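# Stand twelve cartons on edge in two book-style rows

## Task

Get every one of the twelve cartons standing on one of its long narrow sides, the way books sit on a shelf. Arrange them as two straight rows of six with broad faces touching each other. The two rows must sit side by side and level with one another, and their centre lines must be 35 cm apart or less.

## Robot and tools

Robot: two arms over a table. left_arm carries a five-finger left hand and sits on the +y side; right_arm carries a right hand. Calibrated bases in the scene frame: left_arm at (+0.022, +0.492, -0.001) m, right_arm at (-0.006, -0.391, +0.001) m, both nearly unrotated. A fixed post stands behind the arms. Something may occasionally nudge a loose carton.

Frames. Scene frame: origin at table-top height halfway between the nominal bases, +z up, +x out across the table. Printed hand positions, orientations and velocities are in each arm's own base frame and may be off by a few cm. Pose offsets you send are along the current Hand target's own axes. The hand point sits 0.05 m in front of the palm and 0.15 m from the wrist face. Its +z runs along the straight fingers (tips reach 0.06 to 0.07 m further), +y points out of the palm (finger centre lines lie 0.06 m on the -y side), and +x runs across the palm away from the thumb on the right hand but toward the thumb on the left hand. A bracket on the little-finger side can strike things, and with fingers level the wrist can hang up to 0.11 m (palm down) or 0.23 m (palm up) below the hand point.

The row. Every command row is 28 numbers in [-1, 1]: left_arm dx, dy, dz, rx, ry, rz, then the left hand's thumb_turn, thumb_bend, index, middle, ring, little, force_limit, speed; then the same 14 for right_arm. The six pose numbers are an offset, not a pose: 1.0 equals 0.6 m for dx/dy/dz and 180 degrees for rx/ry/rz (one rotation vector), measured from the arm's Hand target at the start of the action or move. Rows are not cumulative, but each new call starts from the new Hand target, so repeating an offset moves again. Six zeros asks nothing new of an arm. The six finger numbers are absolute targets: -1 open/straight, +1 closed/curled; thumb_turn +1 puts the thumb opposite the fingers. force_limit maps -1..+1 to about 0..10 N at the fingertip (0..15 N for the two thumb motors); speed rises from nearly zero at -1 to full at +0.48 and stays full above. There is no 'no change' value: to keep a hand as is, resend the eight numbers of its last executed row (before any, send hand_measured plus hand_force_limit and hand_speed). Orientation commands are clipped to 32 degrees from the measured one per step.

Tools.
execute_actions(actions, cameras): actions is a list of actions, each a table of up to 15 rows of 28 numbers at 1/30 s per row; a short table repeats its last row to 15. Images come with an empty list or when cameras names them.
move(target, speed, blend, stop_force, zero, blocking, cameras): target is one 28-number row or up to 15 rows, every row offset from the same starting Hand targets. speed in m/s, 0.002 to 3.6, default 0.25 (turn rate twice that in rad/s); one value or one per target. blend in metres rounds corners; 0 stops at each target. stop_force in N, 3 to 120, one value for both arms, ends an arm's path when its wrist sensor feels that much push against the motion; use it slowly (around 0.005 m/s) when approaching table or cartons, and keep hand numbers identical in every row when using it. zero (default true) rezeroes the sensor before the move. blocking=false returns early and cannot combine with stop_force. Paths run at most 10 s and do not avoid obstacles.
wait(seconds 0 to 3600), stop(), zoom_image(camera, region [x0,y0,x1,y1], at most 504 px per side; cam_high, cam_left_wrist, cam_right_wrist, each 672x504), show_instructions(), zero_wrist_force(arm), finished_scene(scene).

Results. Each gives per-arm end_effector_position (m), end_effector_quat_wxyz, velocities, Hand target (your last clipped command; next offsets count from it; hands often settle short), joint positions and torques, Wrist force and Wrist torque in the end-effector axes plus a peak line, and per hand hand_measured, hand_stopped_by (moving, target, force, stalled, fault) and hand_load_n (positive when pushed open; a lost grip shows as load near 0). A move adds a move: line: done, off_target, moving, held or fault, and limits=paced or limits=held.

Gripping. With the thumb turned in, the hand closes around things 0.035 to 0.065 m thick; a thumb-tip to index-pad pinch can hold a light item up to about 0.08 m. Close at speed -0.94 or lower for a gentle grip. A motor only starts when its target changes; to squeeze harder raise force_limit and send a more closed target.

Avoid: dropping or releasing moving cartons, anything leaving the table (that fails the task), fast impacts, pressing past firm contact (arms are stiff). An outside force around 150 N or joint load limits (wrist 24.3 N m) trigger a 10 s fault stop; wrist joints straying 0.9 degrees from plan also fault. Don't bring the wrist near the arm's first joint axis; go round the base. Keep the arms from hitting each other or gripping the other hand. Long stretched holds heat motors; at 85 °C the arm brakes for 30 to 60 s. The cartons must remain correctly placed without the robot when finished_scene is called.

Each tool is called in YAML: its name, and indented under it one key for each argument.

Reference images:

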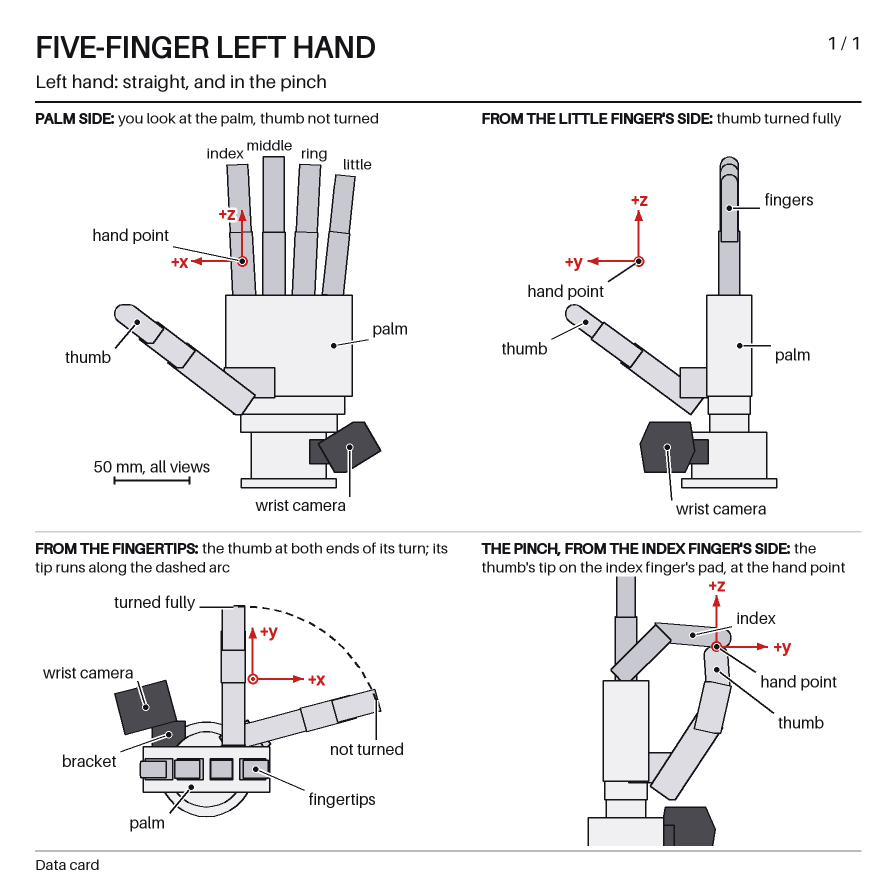

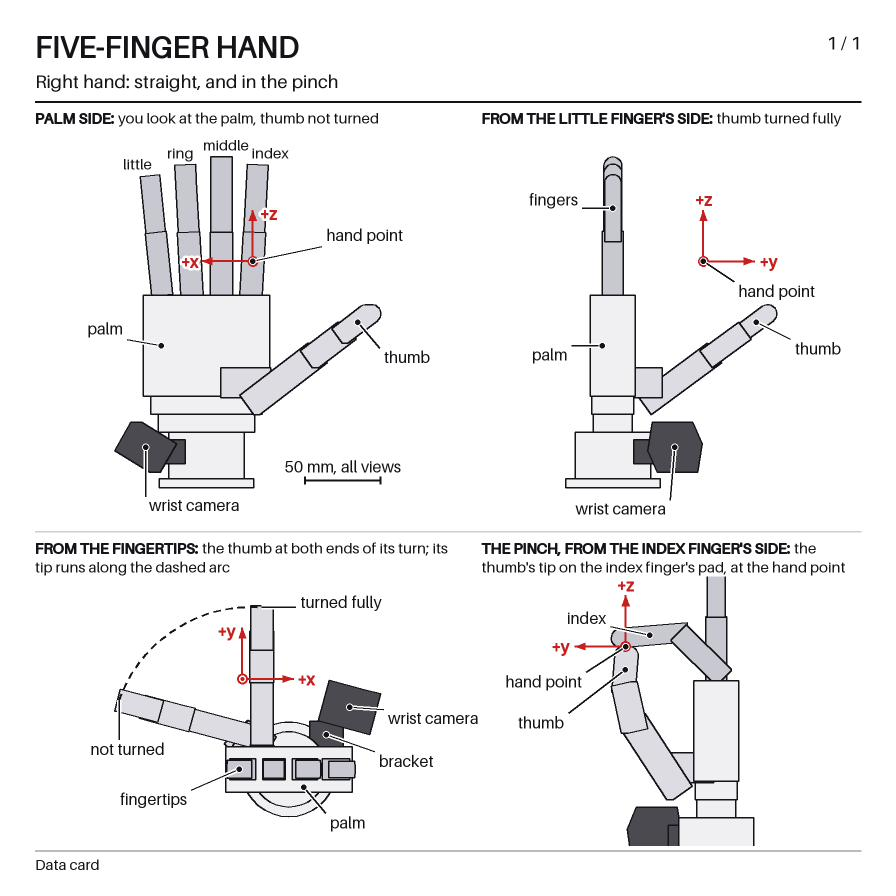

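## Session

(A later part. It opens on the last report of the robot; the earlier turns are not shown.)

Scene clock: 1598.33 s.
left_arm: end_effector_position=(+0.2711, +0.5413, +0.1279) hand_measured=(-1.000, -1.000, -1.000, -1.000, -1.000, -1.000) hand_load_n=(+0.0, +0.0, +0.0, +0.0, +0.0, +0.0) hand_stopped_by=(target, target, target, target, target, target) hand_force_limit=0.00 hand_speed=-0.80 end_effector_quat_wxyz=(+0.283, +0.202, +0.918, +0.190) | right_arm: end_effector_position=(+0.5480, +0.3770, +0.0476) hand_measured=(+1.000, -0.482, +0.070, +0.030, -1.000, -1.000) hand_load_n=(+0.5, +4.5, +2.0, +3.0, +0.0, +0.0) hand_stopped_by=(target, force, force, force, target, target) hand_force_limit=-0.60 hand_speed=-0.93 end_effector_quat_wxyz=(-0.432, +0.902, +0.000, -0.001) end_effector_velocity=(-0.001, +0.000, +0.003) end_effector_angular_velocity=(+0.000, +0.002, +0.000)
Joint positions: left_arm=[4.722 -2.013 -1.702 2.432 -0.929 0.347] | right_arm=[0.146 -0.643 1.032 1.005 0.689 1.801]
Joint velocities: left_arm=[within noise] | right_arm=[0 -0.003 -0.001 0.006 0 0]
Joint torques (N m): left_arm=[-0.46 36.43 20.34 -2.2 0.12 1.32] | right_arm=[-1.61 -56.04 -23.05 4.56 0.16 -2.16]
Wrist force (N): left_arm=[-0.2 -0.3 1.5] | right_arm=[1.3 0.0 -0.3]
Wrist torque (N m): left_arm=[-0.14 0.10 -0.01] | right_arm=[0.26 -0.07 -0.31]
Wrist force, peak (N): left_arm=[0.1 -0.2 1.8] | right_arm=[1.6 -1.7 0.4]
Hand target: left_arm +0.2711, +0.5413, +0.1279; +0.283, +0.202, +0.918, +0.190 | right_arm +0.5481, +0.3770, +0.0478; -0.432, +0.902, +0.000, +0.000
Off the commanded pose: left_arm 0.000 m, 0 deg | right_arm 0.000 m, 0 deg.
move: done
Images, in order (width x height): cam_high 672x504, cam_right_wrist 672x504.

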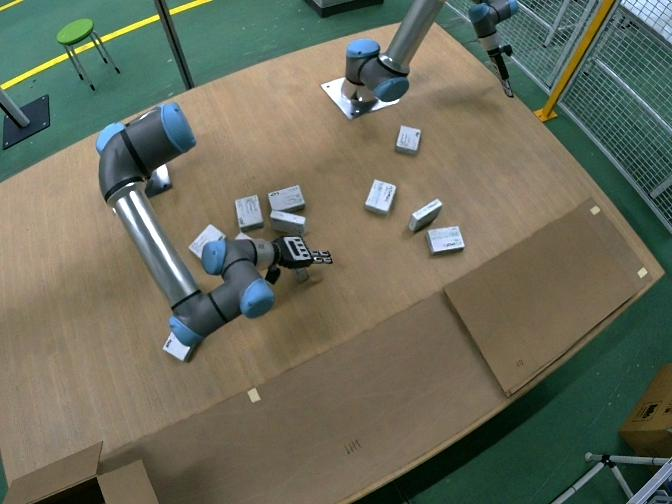

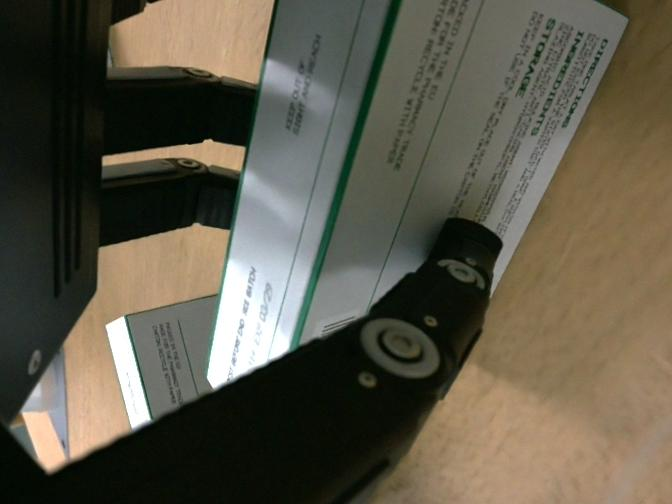

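move:
  target: [0,0,0,0,0,0,-1,-1,-1,-1,-1,-1,0,-0.8,0,0,0,0,0,0,1,-0.9,-0.3,-0.3,-1,-1,-0.6,-0.85]

move:
  target: [0,0,0,0,0,0,-1,-1,-1,-1,-1,-1,0,-0.8,0,-0.13,-0.1042,0,0,0,1,-0.9,-0.3,-0.3,-1,-1,-0.6,-0.85]
  speed: 0.15
  cameras: ["cam_right_wrist","cam_high"]

Scene clock: 1615.90 s.
left_arm: end_effector_position=(+0.2711, +0.5413, +0.1279) hand_measured=(-1.000, -1.000, -1.000, -1.000, -1.000, -1.000) hand_load_n=(+0.0, +0.0, +0.0, +0.0, +0.0, +0.0) hand_stopped_by=(target, target, target, target, target, target) hand_force_limit=0.00 hand_speed=-0.80 end_effector_quat_wxyz=(+0.283, +0.202, +0.918, +0.190) | right_arm: end_effector_position=(+0.5481, +0.3770, +0.0478) hand_measured=(+1.000, -0.900, -0.300, -0.300, -1.000, -1.000) hand_load_n=(+0.0, +0.0, +0.0, +0.0, +0.0, +0.0) hand_stopped_by=(target, target, target, target, target, target) hand_force_limit=-0.60 hand_speed=-0.85 end_effector_quat_wxyz=(-0.432, +0.902, +0.000, +0.000)
Joint positions: left_arm=[4.722 -2.013 -1.702 2.432 -0.929 0.347] | right_arm=[0.145 -0.644 1.032 1.005 0.689 1.801]
Joint torques (N m): left_arm=[-0.67 36.31 20.48 -2.21 0.12 1.38] | right_arm=[-12.22 -51.93 -22.03 3.48 -1.47 -2.1]
Wrist force (N): left_arm=[0.0 0.0 1.3] | right_arm=[1.2 -0.5 -0.3]
Wrist torque (N m): left_arm=[-0.07 0.06 0.00] | right_arm=[0.22 -0.07 -0.32]
Wrist force, peak (N): left_arm=[0.0 -0.2 1.8] | right_arm=[1.3 -0.7 -0.6]
Hand target: left_arm +0.2711, +0.5413, +0.1279; +0.283, +0.202, +0.918, +0.190 | right_arm +0.5481, +0.3770, +0.0478; -0.432, +0.902, +0.000, +0.000
Off the commanded pose: left_arm 0.000 m, 0 deg | right_arm 0.000 m, 0 deg.
move: done

Scene clock: 1617.03 s.
left_arm: end_effector_position=(+0.2711, +0.5413, +0.1279) hand_measured=(-1.000, -1.000, -1.000, -1.000, -1.000, -1.000) hand_load_n=(+0.0, +0.0, +0.0, +0.0, +0.0, +0.0) hand_stopped_by=(target, target, target, target, target, target) hand_force_limit=0.00 hand_speed=-0.80 end_effector_quat_wxyz=(+0.283, +0.202, +0.918, +0.190) | right_arm: end_effector_position=(+0.5482, +0.3771, +0.1477) hand_measured=(+1.000, -0.900, -0.300, -0.300, -1.000, -1.000) hand_load_n=(+0.0, +0.0, +0.0, +0.0, +0.0, +0.0) hand_stopped_by=(target, target, target, target, target, target) hand_force_limit=-0.60 hand_speed=-0.85 end_effector_quat_wxyz=(-0.432, +0.902, +0.000, +0.000)
Joint positions: left_arm=[4.722 -2.013 -1.702 2.432 -0.929 0.347] | right_arm=[0.146 -0.725 0.918 1.2 0.689 1.801]
Joint torques (N m): left_arm=[-0.61 36.68 20.64 -2.35 0.08 1.36] | right_arm=[13.51 -46.41 -18.85 3.88 -1.83 -2.14]
Wrist force (N): left_arm=[-0.1 0.1 1.4] | right_arm=[1.2 -0.7 -0.4]
Wrist torque (N m): left_arm=[-0.06 0.08 -0.01] | right_arm=[0.19 -0.06 -0.30]
Wrist force, peak (N): left_arm=[0.0 -0.1 1.7] | right_arm=[1.1 -1.7 -1.4]
Hand target: left_arm +0.2711, +0.5413, +0.1279; +0.283, +0.202, +0.918, +0.190 | right_arm +0.5482, +0.3771, +0.1478; -0.432, +0.902, +0.000, +0.000
Off the commanded pose: left_arm 0.000 m, 0 deg | right_arm 0.000 m, 0 deg.
move: done
Images, in order (width x height): cam_high 672x504, cam_right_wrist 672x504.

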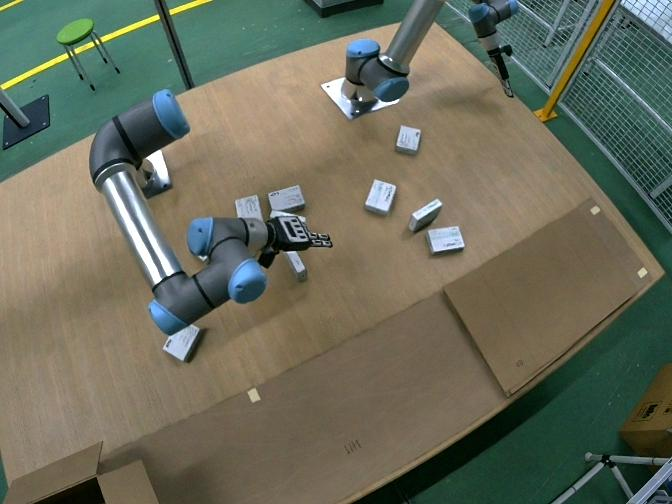

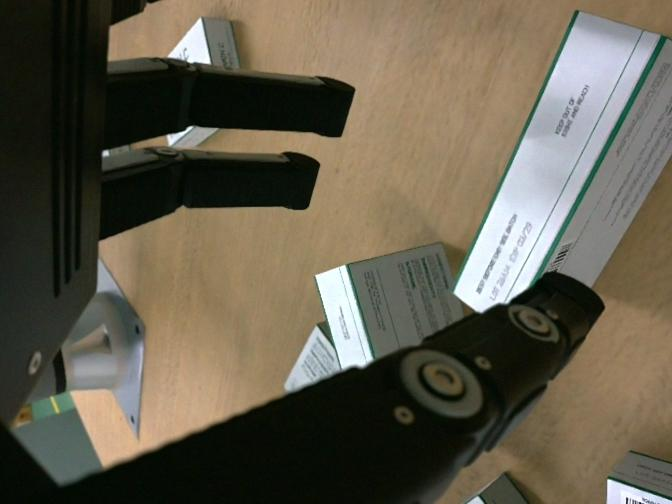

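move:
  target: [0,0,0,0,0,0,-1,-1,-1,-1,-1,-1,0,-0.8,-0.08,-0.0107,-0.3863,0,0,0,0.78,-1,-0.4,-1,-1,-1,-0.75,-0.5]
  speed: 0.3
  cameras: ["cam_right_wrist","cam_high"]

Scene clock: 1656.33 s.
left_arm: end_effector_position=(+0.2711, +0.5413, +0.1279) hand_measured=(-1.000, -1.000, -1.000, -1.000, -1.000, -1.000) hand_load_n=(+0.0, +0.0, +0.0, +0.0, +0.0, +0.0) hand_stopped_by=(target, target, target, target, target, target) hand_force_limit=0.00 hand_speed=-0.80 end_effector_quat_wxyz=(+0.283, +0.202, +0.918, +0.190) | right_arm: end_effector_position=(+0.5003, +0.2004, +0.2978) hand_measured=(+0.780, -1.000, -0.400, -1.000, -1.000, -1.000) hand_load_n=(-0.5, -0.5, +0.0, +0.0, +0.0, +0.0) hand_stopped_by=(target, target, target, target, target, target) hand_force_limit=-0.75 hand_speed=-0.50 end_effector_quat_wxyz=(-0.432, +0.902, +0.000, -0.001) end_effector_velocity=(-0.001, +0.000, +0.001) end_effector_angular_velocity=(+0.001, +0.002, +0.002)
Joint positions: left_arm=[4.722 -2.013 -1.702 2.432 -0.929 0.347] | right_arm=[-0.172 -1.016 1.126 1.671 0.695 1.3]
Joint velocities: left_arm=[within noise] | right_arm=[0 -0.001 0.001 0.005 0 -0.004]
Joint torques (N m): left_arm=[-0.46 36.18 20.34 -2.17 0.14 1.39] | right_arm=[-10.45 -44.45 -24.83 5.07 -2.99 -2.02]
Wrist force (N): left_arm=[-0.2 0.0 1.3] | right_arm=[1.3 -0.9 -0.1]
Wrist torque (N m): left_arm=[-0.07 0.08 -0.01] | right_arm=[0.15 -0.07 -0.33]
Wrist force, peak (N): left_arm=[-0.1 0.0 1.7] | right_arm=[0.8 -0.8 -2.5]
Hand target: left_arm +0.2711, +0.5413, +0.1279; +0.283, +0.202, +0.918, +0.190 | right_arm +0.5003, +0.2004, +0.2979; -0.432, +0.902, +0.000, +0.000
Off the commanded pose: left_arm 0.000 m, 0 deg | right_arm 0.000 m, 0 deg.
move: done
Images, in order (width x height): cam_high 672x504, cam_right_wrist 672x504.

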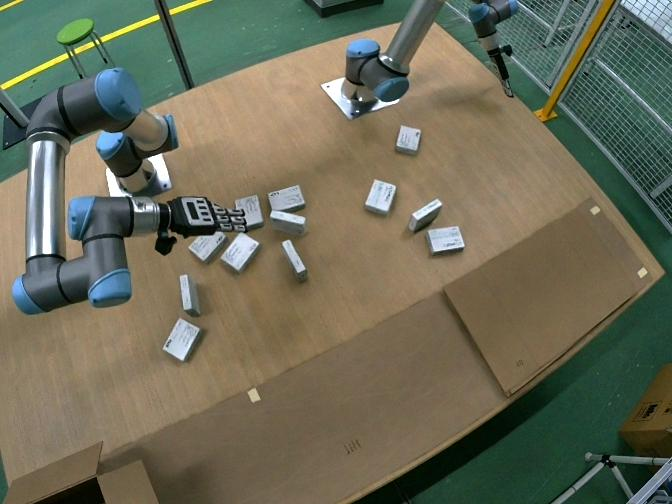

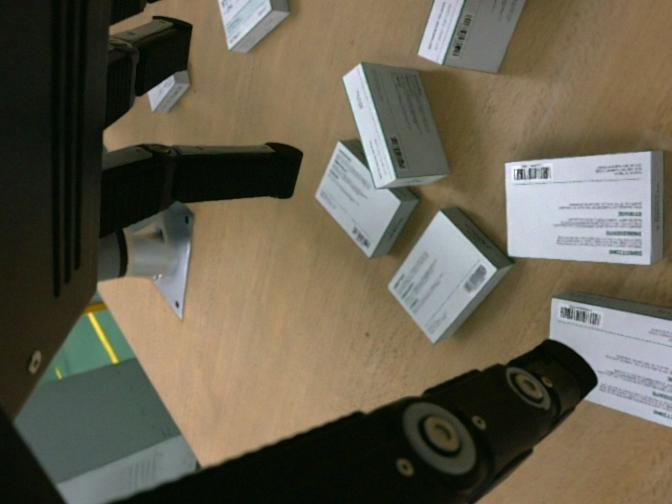

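move:
  target: [0,0,0,0,0,0,-1,-1,-1,-1,-1,-1,0,-0.8,-0.1138,0.117,0.2477,0,-0.5257,-0.4212,0.78,-1,-0.55,1,1,1,-0.75,0.2]
  speed: 0.3
  cameras: ["cam_right_wrist","cam_high"]

Scene clock: 1728.70 s.
left_arm: end_effector_position=(+0.2711, +0.5413, +0.1279) hand_measured=(-1.000, -1.000, -1.000, -1.000, -1.000, -1.000) hand_load_n=(+0.0, +0.0, +0.0, +0.0, +0.0, +0.0) hand_stopped_by=(target, target, target, target, target, target) hand_force_limit=0.00 hand_speed=-0.80 end_effector_quat_wxyz=(+0.283, +0.202, +0.918, +0.190) | right_arm: end_effector_position=(+0.4318, +0.2723, +0.1502) hand_measured=(+0.780, -1.000, -0.550, +1.000, +1.000, +1.000) hand_load_n=(+0.0, +0.0, +0.0, +0.0, +0.0, +0.0) hand_stopped_by=(target, target, target, target, target, target) hand_force_limit=-0.75 hand_speed=0.20 end_effector_quat_wxyz=(-0.213, +0.442, +0.785, -0.378)
Joint positions: left_arm=[4.722 -2.013 -1.702 2.432 -0.929 0.347] | right_arm=[0.404 -0.609 0.946 2.126 1.681 -0.088]
Joint torques (N m): left_arm=[-0.37 36.18 20.78 -2.35 0.05 1.42] | right_arm=[-8.52 -55.26 -23.7 4.44 1.23 -0.06]
Wrist force (N): left_arm=[-0.3 -0.1 1.4] | right_arm=[1.6 -1.0 0.0]
Wrist torque (N m): left_arm=[-0.09 0.11 -0.02] | right_arm=[0.14 -0.13 -0.35]
Wrist force, peak (N): left_arm=[-0.2 -0.1 1.8] | right_arm=[2.1 -0.5 0.3]
Hand target: left_arm +0.2711, +0.5413, +0.1279; +0.283, +0.202, +0.918, +0.190 | right_arm +0.4319, +0.2723, +0.1502; -0.212, +0.442, +0.785, -0.378
Off the commanded pose: left_arm 0.000 m, 0 deg | right_arm 0.000 m, 0 deg.
move: done
Images, in order (width x height): cam_high 672x504, cam_right_wrist 672x504.

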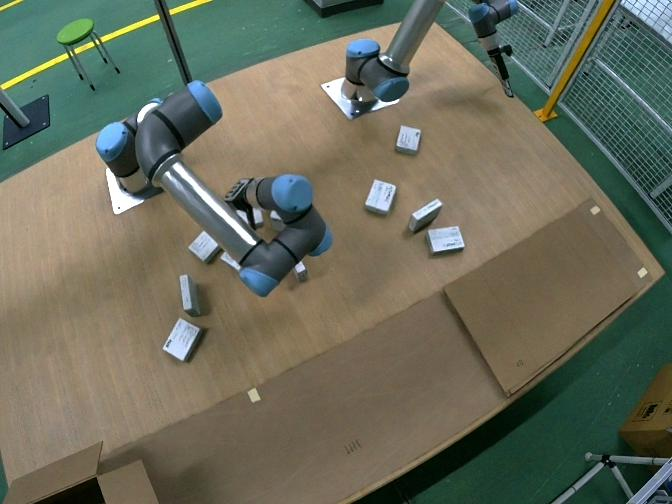

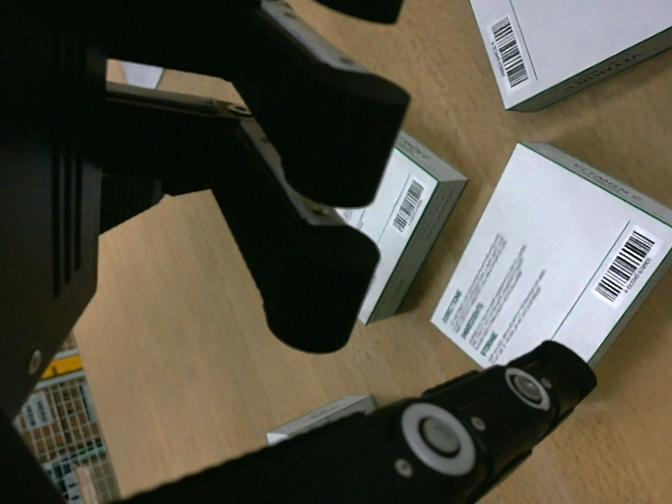

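move:
  target: [0,0,0,0,0,0,-1,-1,-1,-1,-1,-1,0,-0.8,0,0.1615,0.1294,0,0,0,0.78,-1,-0.55,1,1,1,-0.75,0.2]
  speed: 0.08
  stop_force: 5
  cameras: ["cam_right_wrist"]

move:
  target: [0,0,0,0,0,0,-1,-1,-1,-1,-1,-1,0,-0.8,0,0,0,0,0,0,0.78,-0.6,0,1,1,1,-0.7,-0.95]
  cameras: ["cam_right_wrist"]

Scene clock: 1754.67 s.
left_arm: end_effector_position=(+0.2711, +0.5413, +0.1279) hand_measured=(-1.000, -1.000, -1.000, -1.000, -1.000, -1.000) hand_load_n=(+0.0, -0.5, +0.0, +0.0, +0.0, +0.0) hand_stopped_by=(target, target, target, target, target, target) hand_force_limit=0.00 hand_speed=-0.80 end_effector_quat_wxyz=(+0.283, +0.202, +0.918, +0.190) | right_arm: end_effector_position=(+0.4318, +0.2721, +0.0261) hand_measured=(+0.780, -1.000, -0.550, +1.000, +1.000, +1.000) hand_load_n=(+0.0, +0.0, +0.0, +0.0, +0.0, +0.0) hand_stopped_by=(target, target, target, target, target, target) hand_force_limit=-0.75 hand_speed=0.20 end_effector_quat_wxyz=(-0.212, +0.442, +0.785, -0.378)
Joint positions: left_arm=[4.722 -2.013 -1.702 2.432 -0.929 0.347] | right_arm=[0.404 -0.46 0.993 1.929 1.681 -0.088]
Joint torques (N m): left_arm=[-0.48 36.84 20.63 -2.23 0.15 1.43] | right_arm=[-12.56 -54.56 -22.59 3.44 1.74 -1.77]
Wrist force (N): left_arm=[0.0 0.1 1.5] | right_arm=[1.5 -0.4 -0.1]
Wrist torque (N m): left_arm=[-0.07 0.06 0.00] | right_arm=[0.21 -0.09 -0.33]
Wrist force, peak (N): left_arm=[0.1 -0.2 1.8] | right_arm=[1.5 -1.5 -0.7]
Hand target: left_arm +0.2711, +0.5413, +0.1279; +0.283, +0.202, +0.918, +0.190 | right_arm +0.4318, +0.2721, +0.0261; -0.212, +0.442, +0.785, -0.378
Off the commanded pose: left_arm 0.000 m, 0 deg | right_arm 0.000 m, 0 deg.
move: done

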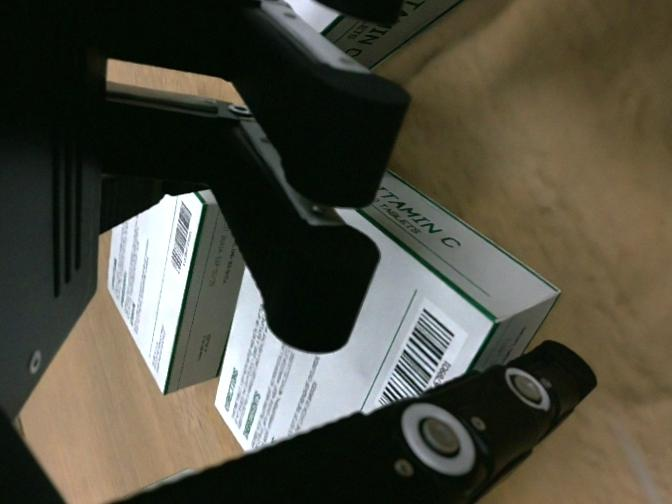

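Scene clock: 1756.77 s.
left_arm: end_effector_position=(+0.2711, +0.5413, +0.1279) hand_measured=(-1.000, -1.000, -1.000, -1.000, -1.000, -1.000) hand_load_n=(+0.0, +0.0, +0.0, -0.5, +0.0, +0.0) hand_stopped_by=(target, target, target, target, target, target) hand_force_limit=0.00 hand_speed=-0.80 end_effector_quat_wxyz=(+0.283, +0.202, +0.918, +0.190) | right_arm: end_effector_position=(+0.4318, +0.2721, +0.0261) hand_measured=(+0.780, -0.862, -0.286, +1.000, +1.000, +1.000) hand_load_n=(+0.0, +2.0, +2.0, +0.0, +0.0, +0.0) hand_stopped_by=(target, force, force, target, target, target) hand_force_limit=-0.70 hand_speed=-0.95 end_effector_quat_wxyz=(-0.212, +0.442, +0.785, -0.378)
Joint positions: left_arm=[4.722 -2.013 -1.702 2.432 -0.929 0.347] | right_arm=[0.404 -0.46 0.993 1.929 1.681 -0.088]
Joint torques (N m): left_arm=[-0.45 36.47 20.77 -2.29 0.15 1.46] | right_arm=[-8.78 -56.04 -21.8 1.33 1.3 -1.32]
Wrist force (N): left_arm=[-0.4 0.0 1.6] | right_arm=[1.5 -0.6 -0.3]
Wrist torque (N m): left_arm=[-0.09 0.13 -0.02] | right_arm=[0.19 -0.09 -0.34]
Wrist force, peak (N): left_arm=[0.4 0.1 1.7] | right_arm=[1.7 -0.8 -0.3]
Hand target: left_arm +0.2711, +0.5413, +0.1279; +0.283, +0.202, +0.918, +0.190 | right_arm +0.4318, +0.2721, +0.0261; -0.212, +0.442, +0.785, -0.378
Off the commanded pose: left_arm 0.000 m, 0 deg | right_arm 0.000 m, 0 deg.
move: done

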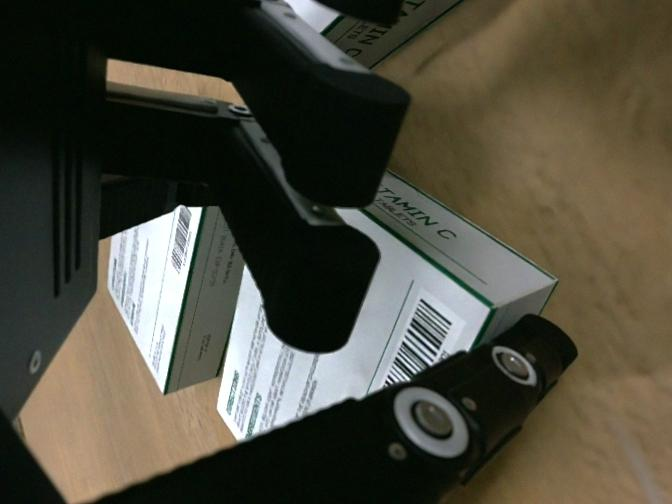

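move:
  target:
    - [0,0,0,0,0,0,-1,-1,-1,-1,-1,-1,0,-0.8,-0.012,-0.0298,-0.0239,0,0,0,0.78,-0.6,0,1,1,1,-0.7,-0.95]
    - [0,0,0,0,0,0,-1,-1,-1,-1,-1,-1,0,-0.8,-0.0335,-0.056,-0.0449,0,0,0,0.78,-0.6,0,1,1,1,-0.7,-0.95]
    - [0,0,0,0,0,0,-1,-1,-1,-1,-1,-1,0,-0.8,-0.063,-0.0772,-0.0619,0,0,0,0.78,-0.6,0,1,1,1,-0.7,-0.95]
    - [0,0,0,0,0,0,-1,-1,-1,-1,-1,-1,0,-0.8,-0.0985,-0.0917,-0.0734,0,0,0,0.78,-0.6,0,1,1,1,-0.7,-0.95]
    - [0,0,0,0,0,0,-1,-1,-1,-1,-1,-1,0,-0.8,-0.1377,-0.0984,-0.0789,0,0,0,0.78,-0.6,0,1,1,1,-0.7,-0.95]
    - [0,0,0,0,0,0,-1,-1,-1,-1,-1,-1,0,-0.8,-0.1777,-0.097,-0.0777,0,0,0,0.78,-0.6,0,1,1,1,-0.7,-0.95]
    - [0,0,0,0,0,0,-1,-1,-1,-1,-1,-1,0,-0.8,-0.211,-0.0962,-0.0771,0,0,0,0.78,-0.6,0,1,1,1,-0.7,-0.95]
  blend: 0.005
  speed: 0.05
  cameras: ["cam_right_wrist"]

Scene clock: 1794.50 s.
left_arm: end_effector_position=(+0.2711, +0.5413, +0.1279) hand_measured=(-1.000, -1.000, -1.000, -1.000, -1.000, -1.000) hand_load_n=(+0.0, +0.0, +0.0, +0.0, +0.0, +0.0) hand_stopped_by=(target, target, target, target, target, target) hand_force_limit=0.00 hand_speed=-0.80 end_effector_quat_wxyz=(+0.283, +0.202, +0.918, +0.190) | right_arm: end_effector_position=(+0.4977, +0.1638, +0.1000) hand_measured=(+0.780, -0.862, -0.286, +1.000, +1.000, +1.000) hand_load_n=(+0.0, +2.0, +2.0, +0.0, +0.5, +0.0) hand_stopped_by=(target, force, force, target, target, target) hand_force_limit=-0.70 hand_speed=-0.95 end_effector_quat_wxyz=(-0.213, +0.442, +0.785, -0.378) end_effector_velocity=(-0.001, +0.003, +0.000) end_effector_angular_velocity=(+0.001, +0.000, -0.002)
Joint positions: left_arm=[4.722 -2.013 -1.702 2.432 -0.929 0.347] | right_arm=[0.217 -0.54 0.944 2.037 1.826 -0.21]
Joint velocities: left_arm=[within noise] | right_arm=[0.004 0 0.001 0 -0.005 0.004]
Joint torques (N m): left_arm=[-0.71 36.31 20.69 -2.2 0.05 1.48] | right_arm=[12.94 -56.98 -4.88 4.28 -1.42 2.31]
Wrist force (N): left_arm=[-0.2 0.1 1.1] | right_arm=[1.5 -0.1 0.0]
Wrist torque (N m): left_arm=[-0.04 0.08 -0.01] | right_arm=[0.24 -0.10 -0.18]
Wrist force, peak (N): left_arm=[0.0 0.0 1.9] | right_arm=[1.9 0.0 0.3]
Hand target: left_arm +0.2711, +0.5413, +0.1279; +0.283, +0.202, +0.918, +0.190 | right_arm +0.4975, +0.1640, +0.1001; -0.212, +0.442, +0.785, -0.378
Off the commanded pose: left_arm 0.000 m, 0 deg | right_arm 0.000 m, 0 deg.
move: done

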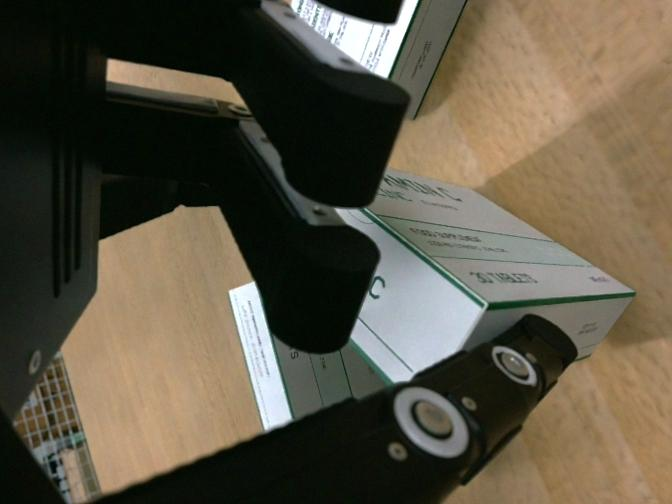

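move:
  target:
    - [0,0,0,0,0,0,-1,-1,-1,-1,-1,-1,0,-0.8,0,0.0032,0.0026,0,0,0,0.78,-0.6,0,1,1,1,-0.7,-0.95]
    - [0,0,0,0,0,0,-1,-1,-1,-1,-1,-1,0,-0.8,-0.0367,0.0032,0.0026,0,0,0,0.78,-0.6,0,1,1,1,-0.7,-0.95]
  speed: 0.03
  cameras: ["cam_right_wrist","cam_high"]

Scene clock: 1819.53 s.
left_arm: end_effector_position=(+0.2711, +0.5413, +0.1279) hand_measured=(-1.000, -1.000, -1.000, -1.000, -1.000, -1.000) hand_load_n=(+0.0, +0.0, +0.0, +0.0, +0.0, +0.0) hand_stopped_by=(target, target, target, target, target, target) hand_force_limit=0.00 hand_speed=-0.80 end_effector_quat_wxyz=(+0.283, +0.202, +0.918, +0.190) | right_arm: end_effector_position=(+0.5091, +0.1450, +0.0976) hand_measured=(+0.780, -0.862, -0.286, +1.000, +1.000, +1.000) hand_load_n=(+0.0, +2.0, +1.5, +0.0, +0.5, +0.0) hand_stopped_by=(target, force, force, target, target, target) hand_force_limit=-0.70 hand_speed=-0.95 end_effector_quat_wxyz=(-0.212, +0.442, +0.785, -0.378)
Joint positions: left_arm=[4.722 -2.013 -1.702 2.432 -0.929 0.347] | right_arm=[0.185 -0.528 0.926 2.038 1.85 -0.231]
Joint torques (N m): left_arm=[-0.8 37.04 21.16 -2.29 0 1.52] | right_arm=[13.23 -53.35 -8.48 4.18 -1.45 1.63]
Wrist force (N): left_arm=[0.3 0.0 1.4] | right_arm=[1.5 -0.6 -0.1]
Wrist torque (N m): left_arm=[-0.09 0.01 0.03] | right_arm=[0.19 -0.10 -0.17]
Wrist force, peak (N): left_arm=[-0.4 -0.1 1.8] | right_arm=[1.7 -1.3 -1.3]
Hand target: left_arm +0.2711, +0.5413, +0.1279; +0.283, +0.202, +0.918, +0.190 | right_arm +0.5089, +0.1452, +0.0976; -0.212, +0.442, +0.785, -0.378
Off the commanded pose: left_arm 0.000 m, 0 deg | right_arm 0.000 m, 0 deg.
move: done
Images, in order (width x height): cam_high 672x504, cam_right_wrist 672x504.

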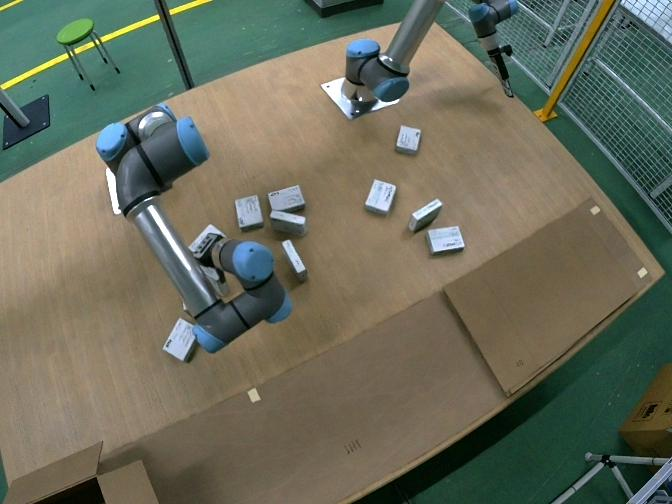

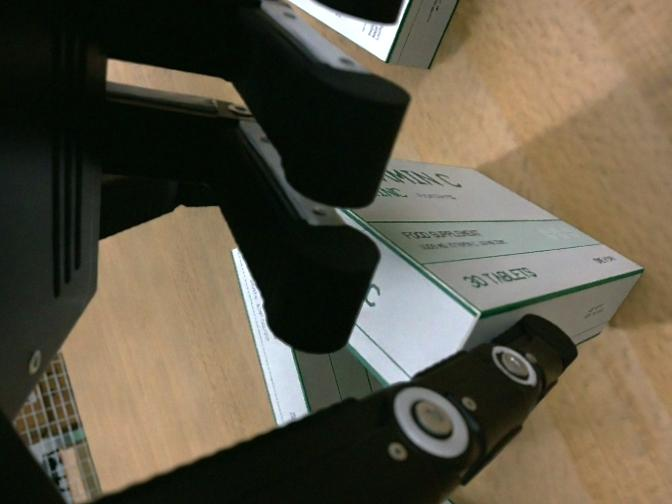

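move:
  target: [0,0,0,0,0,0,-1,-1,-1,-1,-1,-1,0,-0.8,-0.022,0.0004,0.0003,0,0,0,0.78,-0.6,0,1,1,1,-0.7,-0.95]
  speed: 0.03
  cameras: ["cam_right_wrist"]

Scene clock: 1831.93 s.
left_arm: end_effector_position=(+0.2711, +0.5413, +0.1279) hand_measured=(-1.000, -1.000, -1.000, -1.000, -1.000, -1.000) hand_load_n=(+0.0, +0.0, +0.0, -0.5, +0.0, +0.0) hand_stopped_by=(target, target, target, target, target, target) hand_force_limit=0.00 hand_speed=-0.80 end_effector_quat_wxyz=(+0.283, +0.202, +0.918, +0.190) | right_arm: end_effector_position=(+0.5159, +0.1337, +0.0973) hand_measured=(+0.780, -0.862, -0.286, +1.000, +1.000, +1.000) hand_load_n=(+0.0, +2.5, +1.5, +0.0, +0.0, +0.0) hand_stopped_by=(target, force, force, target, target, target) hand_force_limit=-0.70 hand_speed=-0.95 end_effector_quat_wxyz=(-0.213, +0.442, +0.785, -0.378)
Joint positions: left_arm=[4.722 -2.013 -1.702 2.432 -0.929 0.347] | right_arm=[0.167 -0.521 0.911 2.041 1.864 -0.243]
Joint torques (N m): left_arm=[-0.07 36.37 21.62 -2.21 -0.04 1.5] | right_arm=[13.82 -54.99 -8.35 3.92 -1.36 1.51]
Wrist force (N): left_arm=[0.0 -0.2 1.5] | right_arm=[1.4 -0.3 -0.2]
Wrist torque (N m): left_arm=[-0.11 0.07 0.01] | right_arm=[0.23 -0.08 -0.16]
Wrist force, peak (N): left_arm=[-0.1 0.0 1.7] | right_arm=[2.4 -0.1 -0.2]
Hand target: left_arm +0.2711, +0.5413, +0.1279; +0.283, +0.202, +0.918, +0.190 | right_arm +0.5158, +0.1339, +0.0973; -0.212, +0.442, +0.785, -0.378
Off the commanded pose: left_arm 0.000 m, 0 deg | right_arm 0.000 m, 0 deg.
move: done

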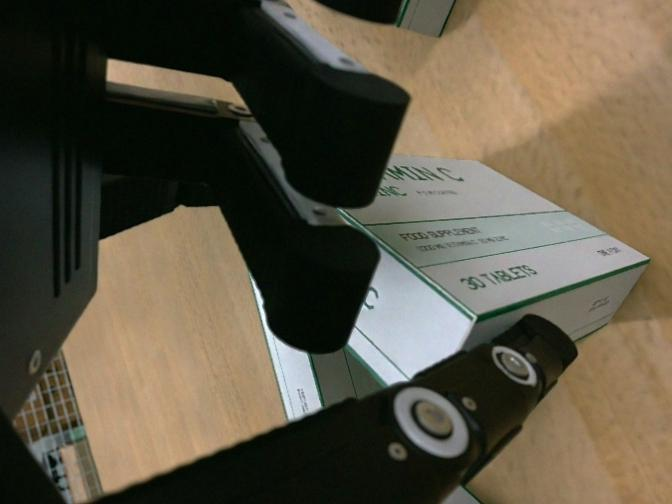

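move:
  target: [0,0,0,0,0,0,-1,-1,-1,-1,-1,-1,0,-0.8,-0.018,0.0003,0.0002,0,0,0,0.78,-0.6,0,1,1,1,-0.7,-0.95]
  speed: 0.03
  cameras: ["cam_right_wrist"]

move:
  target: [0,0,0,0,0,0,-1,-1,-1,-1,-1,-1,0,-0.8,0,0,0,0,0,0,0.78,-1,-0.55,1,1,1,-0.7,-0.85]
  cameras: ["cam_right_wrist"]

Scene clock: 1847.27 s.
left_arm: end_effector_position=(+0.2711, +0.5413, +0.1279) hand_measured=(-1.000, -1.000, -1.000, -1.000, -1.000, -1.000) hand_load_n=(+0.0, +0.0, +0.0, +0.0, +0.0, +0.0) hand_stopped_by=(target, target, target, target, target, target) hand_force_limit=0.00 hand_speed=-0.80 end_effector_quat_wxyz=(+0.283, +0.202, +0.918, +0.190) | right_arm: end_effector_position=(+0.5215, +0.1245, +0.0971) hand_measured=(+0.780, -0.862, -0.286, +1.000, +1.000, +1.000) hand_load_n=(+0.0, +2.0, +2.0, +0.0, +0.0, +0.0) hand_stopped_by=(target, force, force, target, target, target) hand_force_limit=-0.70 hand_speed=-0.95 end_effector_quat_wxyz=(-0.213, +0.442, +0.785, -0.378)
Joint positions: left_arm=[4.722 -2.013 -1.702 2.432 -0.929 0.347] | right_arm=[0.152 -0.515 0.899 2.045 1.875 -0.253]
Joint torques (N m): left_arm=[-0.65 36.34 20.96 -2.29 0.11 1.66] | right_arm=[12.84 -55.04 -8.3 3.89 -1.17 1.55]
Wrist force (N): left_arm=[-0.2 0.1 1.3] | right_arm=[1.8 -0.3 -0.2]
Wrist torque (N m): left_arm=[-0.05 0.08 -0.02] | right_arm=[0.22 -0.14 -0.14]
Wrist force, peak (N): left_arm=[0.4 0.1 1.8] | right_arm=[2.0 -0.2 0.0]
Hand target: left_arm +0.2711, +0.5413, +0.1279; +0.283, +0.202, +0.918, +0.190 | right_arm +0.5214, +0.1247, +0.0971; -0.212, +0.442, +0.785, -0.378
Off the commanded pose: left_arm 0.000 m, 0 deg | right_arm 0.000 m, 0 deg.
move: done

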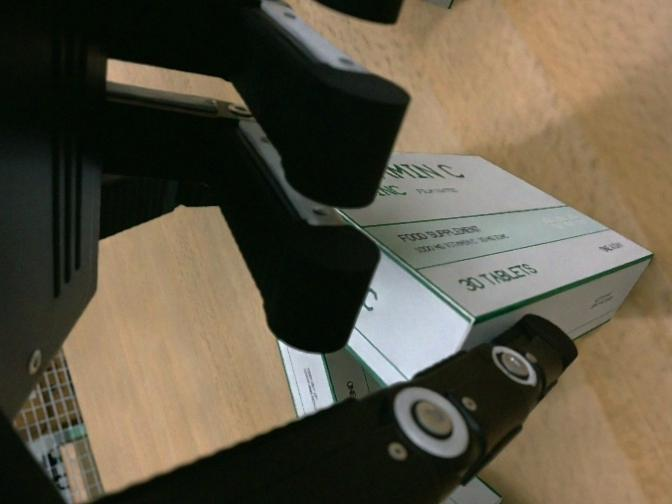

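Scene clock: 1848.17 s.
left_arm: end_effector_position=(+0.2711, +0.5413, +0.1279) hand_measured=(-1.000, -1.000, -1.000, -1.000, -1.000, -1.000) hand_load_n=(+0.0, +0.0, +0.0, +0.0, +0.0, +0.0) hand_stopped_by=(target, target, target, target, target, target) hand_force_limit=0.00 hand_speed=-0.80 end_effector_quat_wxyz=(+0.283, +0.202, +0.918, +0.190) | right_arm: end_effector_position=(+0.5214, +0.1247, +0.0971) hand_measured=(+0.780, -1.000, -0.550, +1.000, +1.000, +1.000) hand_load_n=(+0.0, +0.0, +0.0, +0.0, +0.0, +0.0) hand_stopped_by=(target, target, target, target, target, target) hand_force_limit=-0.70 hand_speed=-0.85 end_effector_quat_wxyz=(-0.212, +0.442, +0.785, -0.378)
Joint positions: left_arm=[4.722 -2.013 -1.702 2.432 -0.929 0.347] | right_arm=[0.152 -0.515 0.899 2.045 1.875 -0.253]
Joint torques (N m): left_arm=[-0.49 36.98 21.25 -2.29 0.02 1.55] | right_arm=[13.47 -56.88 -7.68 0.99 -1.55 2.05]
Wrist force (N): left_arm=[0.2 -0.1 1.3] | right_arm=[1.4 -0.6 -0.4]
Wrist torque (N m): left_arm=[-0.09 0.03 0.02] | right_arm=[0.21 -0.08 -0.18]
Wrist force, peak (N): left_arm=[0.0 0.0 1.7] | right_arm=[1.6 -0.7 -0.5]
Hand target: left_arm +0.2711, +0.5413, +0.1279; +0.283, +0.202, +0.918, +0.190 | right_arm +0.5214, +0.1247, +0.0971; -0.212, +0.442, +0.785, -0.378
Off the commanded pose: left_arm 0.000 m, 0 deg | right_arm 0.000 m, 0 deg.
move: done

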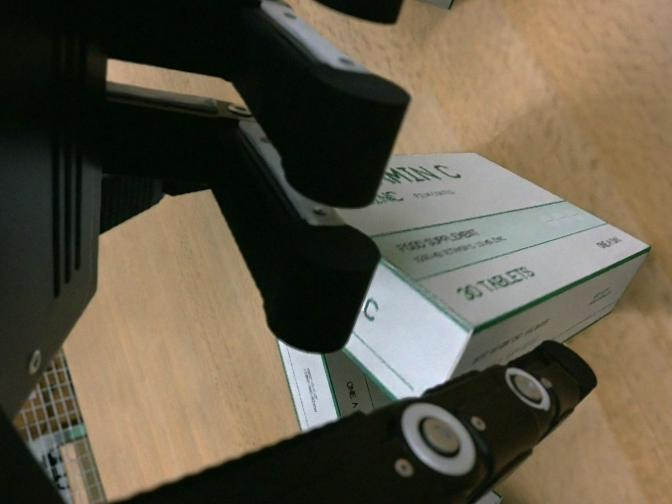

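move:
  target:
    - [0,0,0,0,0,0,-1,-1,-1,-1,-1,-1,0,-0.8,0,-0.13,-0.1042,0,0,0,0.78,-1,-0.55,1,1,1,-0.7,-0.85]
    - [0,0,0,0,0,0,-1,-1,-1,-1,-1,-1,0,-0.8,0.0117,-0.1418,-0.0895,0,0.39,0.3125,0.78,-1,-0.4,-1,-1,-1,-0.75,-0.2]
  speed: [0.15,0.5]
  cameras: ["cam_right_wrist","cam_high"]

Scene clock: 1877.27 s.
left_arm: end_effector_position=(+0.2711, +0.5413, +0.1279) hand_measured=(-1.000, -1.000, -1.000, -1.000, -1.000, -1.000) hand_load_n=(+0.0, +0.0, -0.5, -0.5, +0.0, +0.0) hand_stopped_by=(target, target, target, target, target, target) hand_force_limit=0.00 hand_speed=-0.80 end_effector_quat_wxyz=(+0.283, +0.202, +0.918, +0.190) | right_arm: end_effector_position=(+0.5082, +0.1249, +0.1971) hand_measured=(+0.780, -1.000, -0.400, -1.000, -1.000, -1.000) hand_load_n=(+0.0, +0.0, +0.0, +0.0, +0.0, +0.0) hand_stopped_by=(target, target, target, target, target, target) hand_force_limit=-0.75 hand_speed=-0.20 end_effector_quat_wxyz=(-0.416, +0.868, +0.243, -0.117)
Joint positions: left_arm=[4.722 -2.013 -1.702 2.432 -0.929 0.347] | right_arm=[-0.207 -0.769 1.087 1.961 0.966 0.589]
Joint torques (N m): left_arm=[-0.89 36.71 21.29 -2.2 -0.06 1.62] | right_arm=[13.22 -51.41 -7.84 1.58 -2.18 2.25]
Wrist force (N): left_arm=[-0.4 -0.3 1.5] | right_arm=[1.2 -0.5 -0.1]
Wrist torque (N m): left_arm=[-0.12 0.13 -0.02] | right_arm=[0.19 -0.07 -0.22]
Wrist force, peak (N): left_arm=[0.0 -0.3 1.8] | right_arm=[1.6 -1.7 -1.1]
Hand target: left_arm +0.2711, +0.5413, +0.1279; +0.283, +0.202, +0.918, +0.190 | right_arm +0.5082, +0.1249, +0.1971; -0.416, +0.868, +0.243, -0.117
Off the commanded pose: left_arm 0.000 m, 0 deg | right_arm 0.000 m, 0 deg.
move: done
Images, in order (width x height): cam_high 672x504, cam_right_wrist 672x504.

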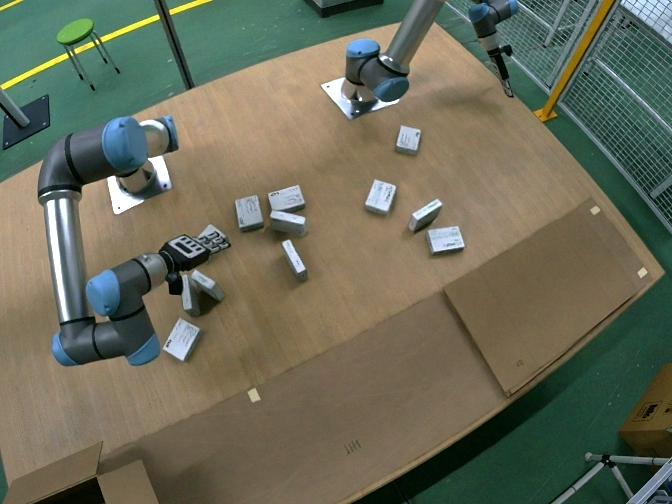

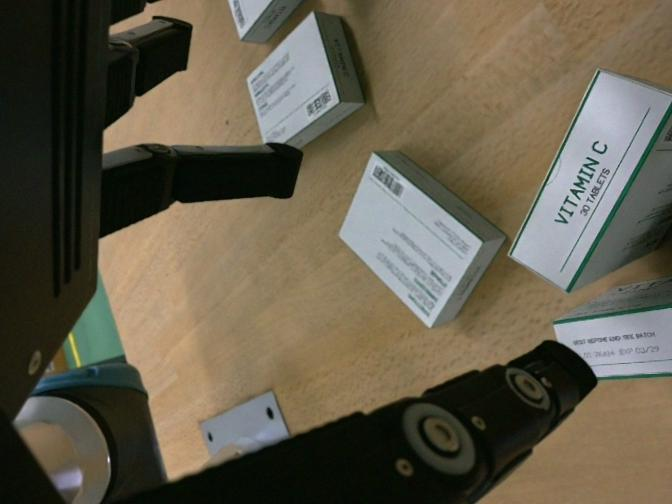

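move:
  target: [0,0,0,0,0,0,-1,-1,-1,-1,-1,-1,0,-0.8,0.0017,0.1335,0.092,0,0,0,0.78,-0.65,-0.25,-1,-1,-1,-0.75,0]
  speed: 0.12
  cameras: ["cam_right_wrist"]

move:
  target: [0,0,0,0,0,0,-1,-1,-1,-1,-1,-1,0,-0.8,0,0,0,0,0,0,0.78,-0.1,0.3,-1,-1,-1,-0.78,-0.95]
  cameras: ["cam_right_wrist"]

Scene clock: 1909.13 s.
left_arm: end_effector_position=(+0.2711, +0.5413, +0.1279) hand_measured=(-1.000, -1.000, -1.000, -1.000, -1.000, -1.000) hand_load_n=(+0.0, +0.0, +0.0, +0.0, +0.0, +0.0) hand_stopped_by=(target, target, target, target, target, target) hand_force_limit=0.00 hand_speed=-0.80 end_effector_quat_wxyz=(+0.283, +0.202, +0.918, +0.190) | right_arm: end_effector_position=(+0.5126, +0.1193, +0.1001) hand_measured=(+0.780, -0.650, -0.250, -1.000, -1.000, -1.000) hand_load_n=(+0.5, +0.0, +0.0, -0.5, +0.0, +0.0) hand_stopped_by=(target, target, target, target, target, target) hand_force_limit=-0.75 hand_speed=0.00 end_effector_quat_wxyz=(-0.416, +0.868, +0.243, -0.117)
Joint positions: left_arm=[4.722 -2.013 -1.702 2.432 -0.929 0.347] | right_arm=[-0.215 -0.659 1.148 1.793 0.971 0.582]
Joint torques (N m): left_arm=[-0.63 37.08 20.85 -2.32 -0.1 1.8] | right_arm=[-0.32 -43.56 -22.54 3.12 -0.95 0.72]
Wrist force (N): left_arm=[-0.1 -0.1 1.3] | right_arm=[1.3 -0.9 -0.7]
Wrist torque (N m): left_arm=[-0.09 0.07 0.00] | right_arm=[0.17 -0.06 -0.20]
Wrist force, peak (N): left_arm=[0.1 -0.3 1.8] | right_arm=[1.3 -1.9 -0.7]
Hand target: left_arm +0.2711, +0.5413, +0.1279; +0.283, +0.202, +0.918, +0.190 | right_arm +0.5126, +0.1193, +0.1001; -0.416, +0.868, +0.243, -0.117
Off the commanded pose: left_arm 0.000 m, 0 deg | right_arm 0.000 m, 0 deg.
move: done

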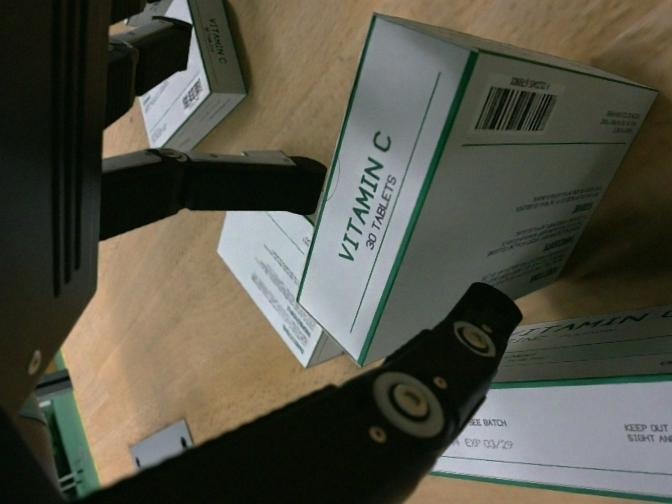

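Scene clock: 1911.57 s.
left_arm: end_effector_position=(+0.2711, +0.5413, +0.1279) hand_measured=(-1.000, -1.000, -1.000, -1.000, -1.000, -1.000) hand_load_n=(+0.0, +0.0, +0.0, +0.0, +0.0, +0.0) hand_stopped_by=(target, target, target, target, target, target) hand_force_limit=0.00 hand_speed=-0.80 end_effector_quat_wxyz=(+0.283, +0.202, +0.918, +0.190) | right_arm: end_effector_position=(+0.5126, +0.1193, +0.1001) hand_measured=(+0.780, -0.490, +0.062, -1.000, -1.000, -1.000) hand_load_n=(+0.0, +1.5, +1.5, -0.5, +0.0, +0.0) hand_stopped_by=(target, force, force, target, target, target) hand_force_limit=-0.78 hand_speed=-0.95 end_effector_quat_wxyz=(-0.416, +0.868, +0.243, -0.117)
Joint positions: left_arm=[4.722 -2.013 -1.702 2.432 -0.929 0.347] | right_arm=[-0.215 -0.659 1.148 1.793 0.971 0.582]
Joint torques (N m): left_arm=[-0.52 37.23 21.46 -2.19 -0.06 1.87] | right_arm=[14.08 -37.7 -22.53 1.07 -2.18 1.63]
Wrist force (N): left_arm=[-0.1 0.1 1.3] | right_arm=[1.5 -0.2 -0.2]
Wrist torque (N m): left_arm=[-0.06 0.08 -0.01] | right_arm=[0.22 -0.10 -0.17]
Wrist force, peak (N): left_arm=[0.2 -0.1 1.8] | right_arm=[1.6 -0.9 -0.5]
Hand target: left_arm +0.2711, +0.5413, +0.1279; +0.283, +0.202, +0.918, +0.190 | right_arm +0.5126, +0.1193, +0.1001; -0.416, +0.868, +0.243, -0.117
Off the commanded pose: left_arm 0.000 m, 0 deg | right_arm 0.000 m, 0 deg.
move: done

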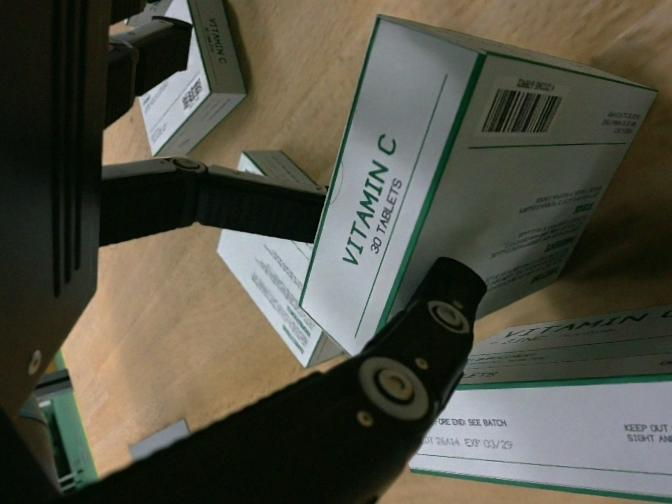

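move:
  target:
    - [0,0,0,0,0,0,-1,-1,-1,-1,-1,-1,0,-0.8,0,-0.13,-0.1042,0,0,0,0.78,-0.1,0.3,-1,-1,-1,-0.78,-0.95]
    - [0,0,0,0,0,0,-1,-1,-1,-1,-1,-1,0,-0.8,0.3122,-0.4863,0.3406,0,0.1356,0.1086,0.78,-0.1,0.3,-1,-1,-1,-0.78,-0.95]
    - [0,0,0,0,0,0,-1,-1,-1,-1,-1,-1,0,-0.8,0.3122,-0.3797,0.426,0,0.1356,0.1086,0.78,-0.1,0.3,-1,-1,-1,-0.78,-0.95]
  speed: [0.12,0.2,0.12]
  blend: [0.02,0.02,0]
  cameras: ["cam_right_wrist","cam_high"]

Scene clock: 1951.13 s.
left_arm: end_effector_position=(+0.2711, +0.5413, +0.1279) hand_measured=(-1.000, -1.000, -1.000, -1.000, -1.000, -1.000) hand_load_n=(+0.0, +0.0, +0.0, +0.0, +0.0, +0.0) hand_stopped_by=(target, target, target, target, target, target) hand_force_limit=0.00 hand_speed=-0.80 end_effector_quat_wxyz=(+0.283, +0.202, +0.918, +0.190) | right_arm: end_effector_position=(+0.4951, +0.5088, +0.1176) hand_measured=(+0.780, -0.490, +0.062, -1.000, -1.000, -1.000) hand_load_n=(+0.0, +1.0, +1.0, +0.0, +0.0, +0.0) hand_stopped_by=(target, force, force, target, target, target) hand_force_limit=-0.78 hand_speed=-0.95 end_effector_quat_wxyz=(-0.432, +0.902, +0.000, -0.001)
Joint positions: left_arm=[4.722 -2.013 -1.702 2.432 -0.929 0.347] | right_arm=[0.377 -0.703 0.895 0.951 0.759 2.134]
Joint torques (N m): left_arm=[-0.89 36.65 21.62 -2.28 -0.1 1.84] | right_arm=[-13.57 -52.08 -17.36 1.84 -2.03 1.24]
Wrist force (N): left_arm=[-0.1 -0.3 1.1] | right_arm=[1.5 -0.2 -0.2]
Wrist torque (N m): left_arm=[-0.11 0.07 0.01] | right_arm=[0.23 -0.10 -0.29]
Wrist force, peak (N): left_arm=[-0.2 0.2 1.9] | right_arm=[1.5 1.0 0.6]
Hand target: left_arm +0.2711, +0.5413, +0.1279; +0.283, +0.202, +0.918, +0.190 | right_arm +0.4951, +0.5088, +0.1176; -0.432, +0.902, +0.000, -0.001
Off the commanded pose: left_arm 0.000 m, 0 deg | right_arm 0.000 m, 0 deg.
move: done
Images, in order (width x height): cam_high 672x504, cam_right_wrist 672x504.

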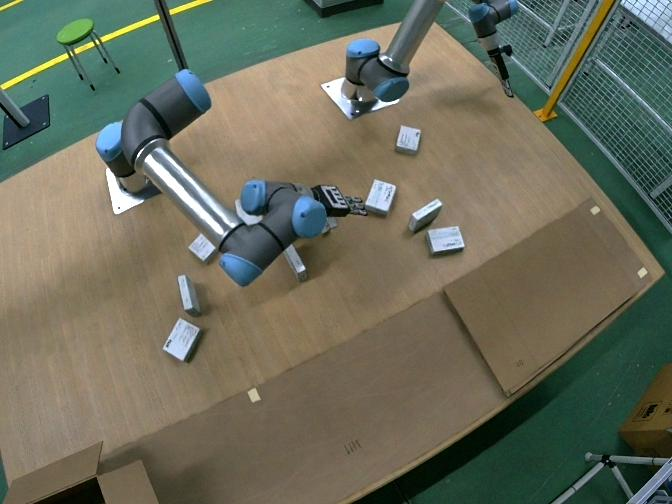

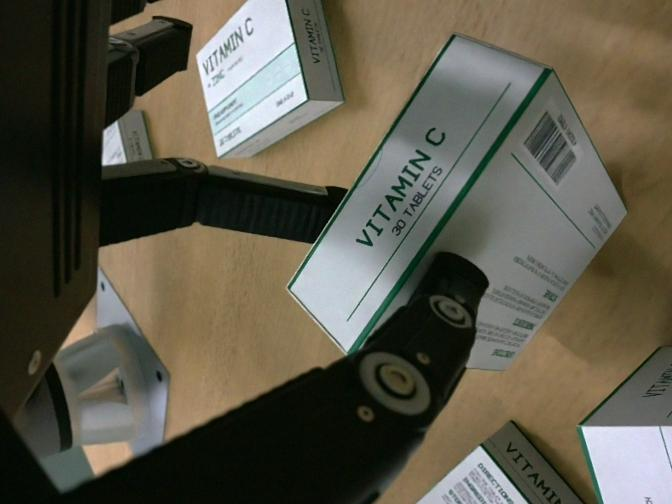

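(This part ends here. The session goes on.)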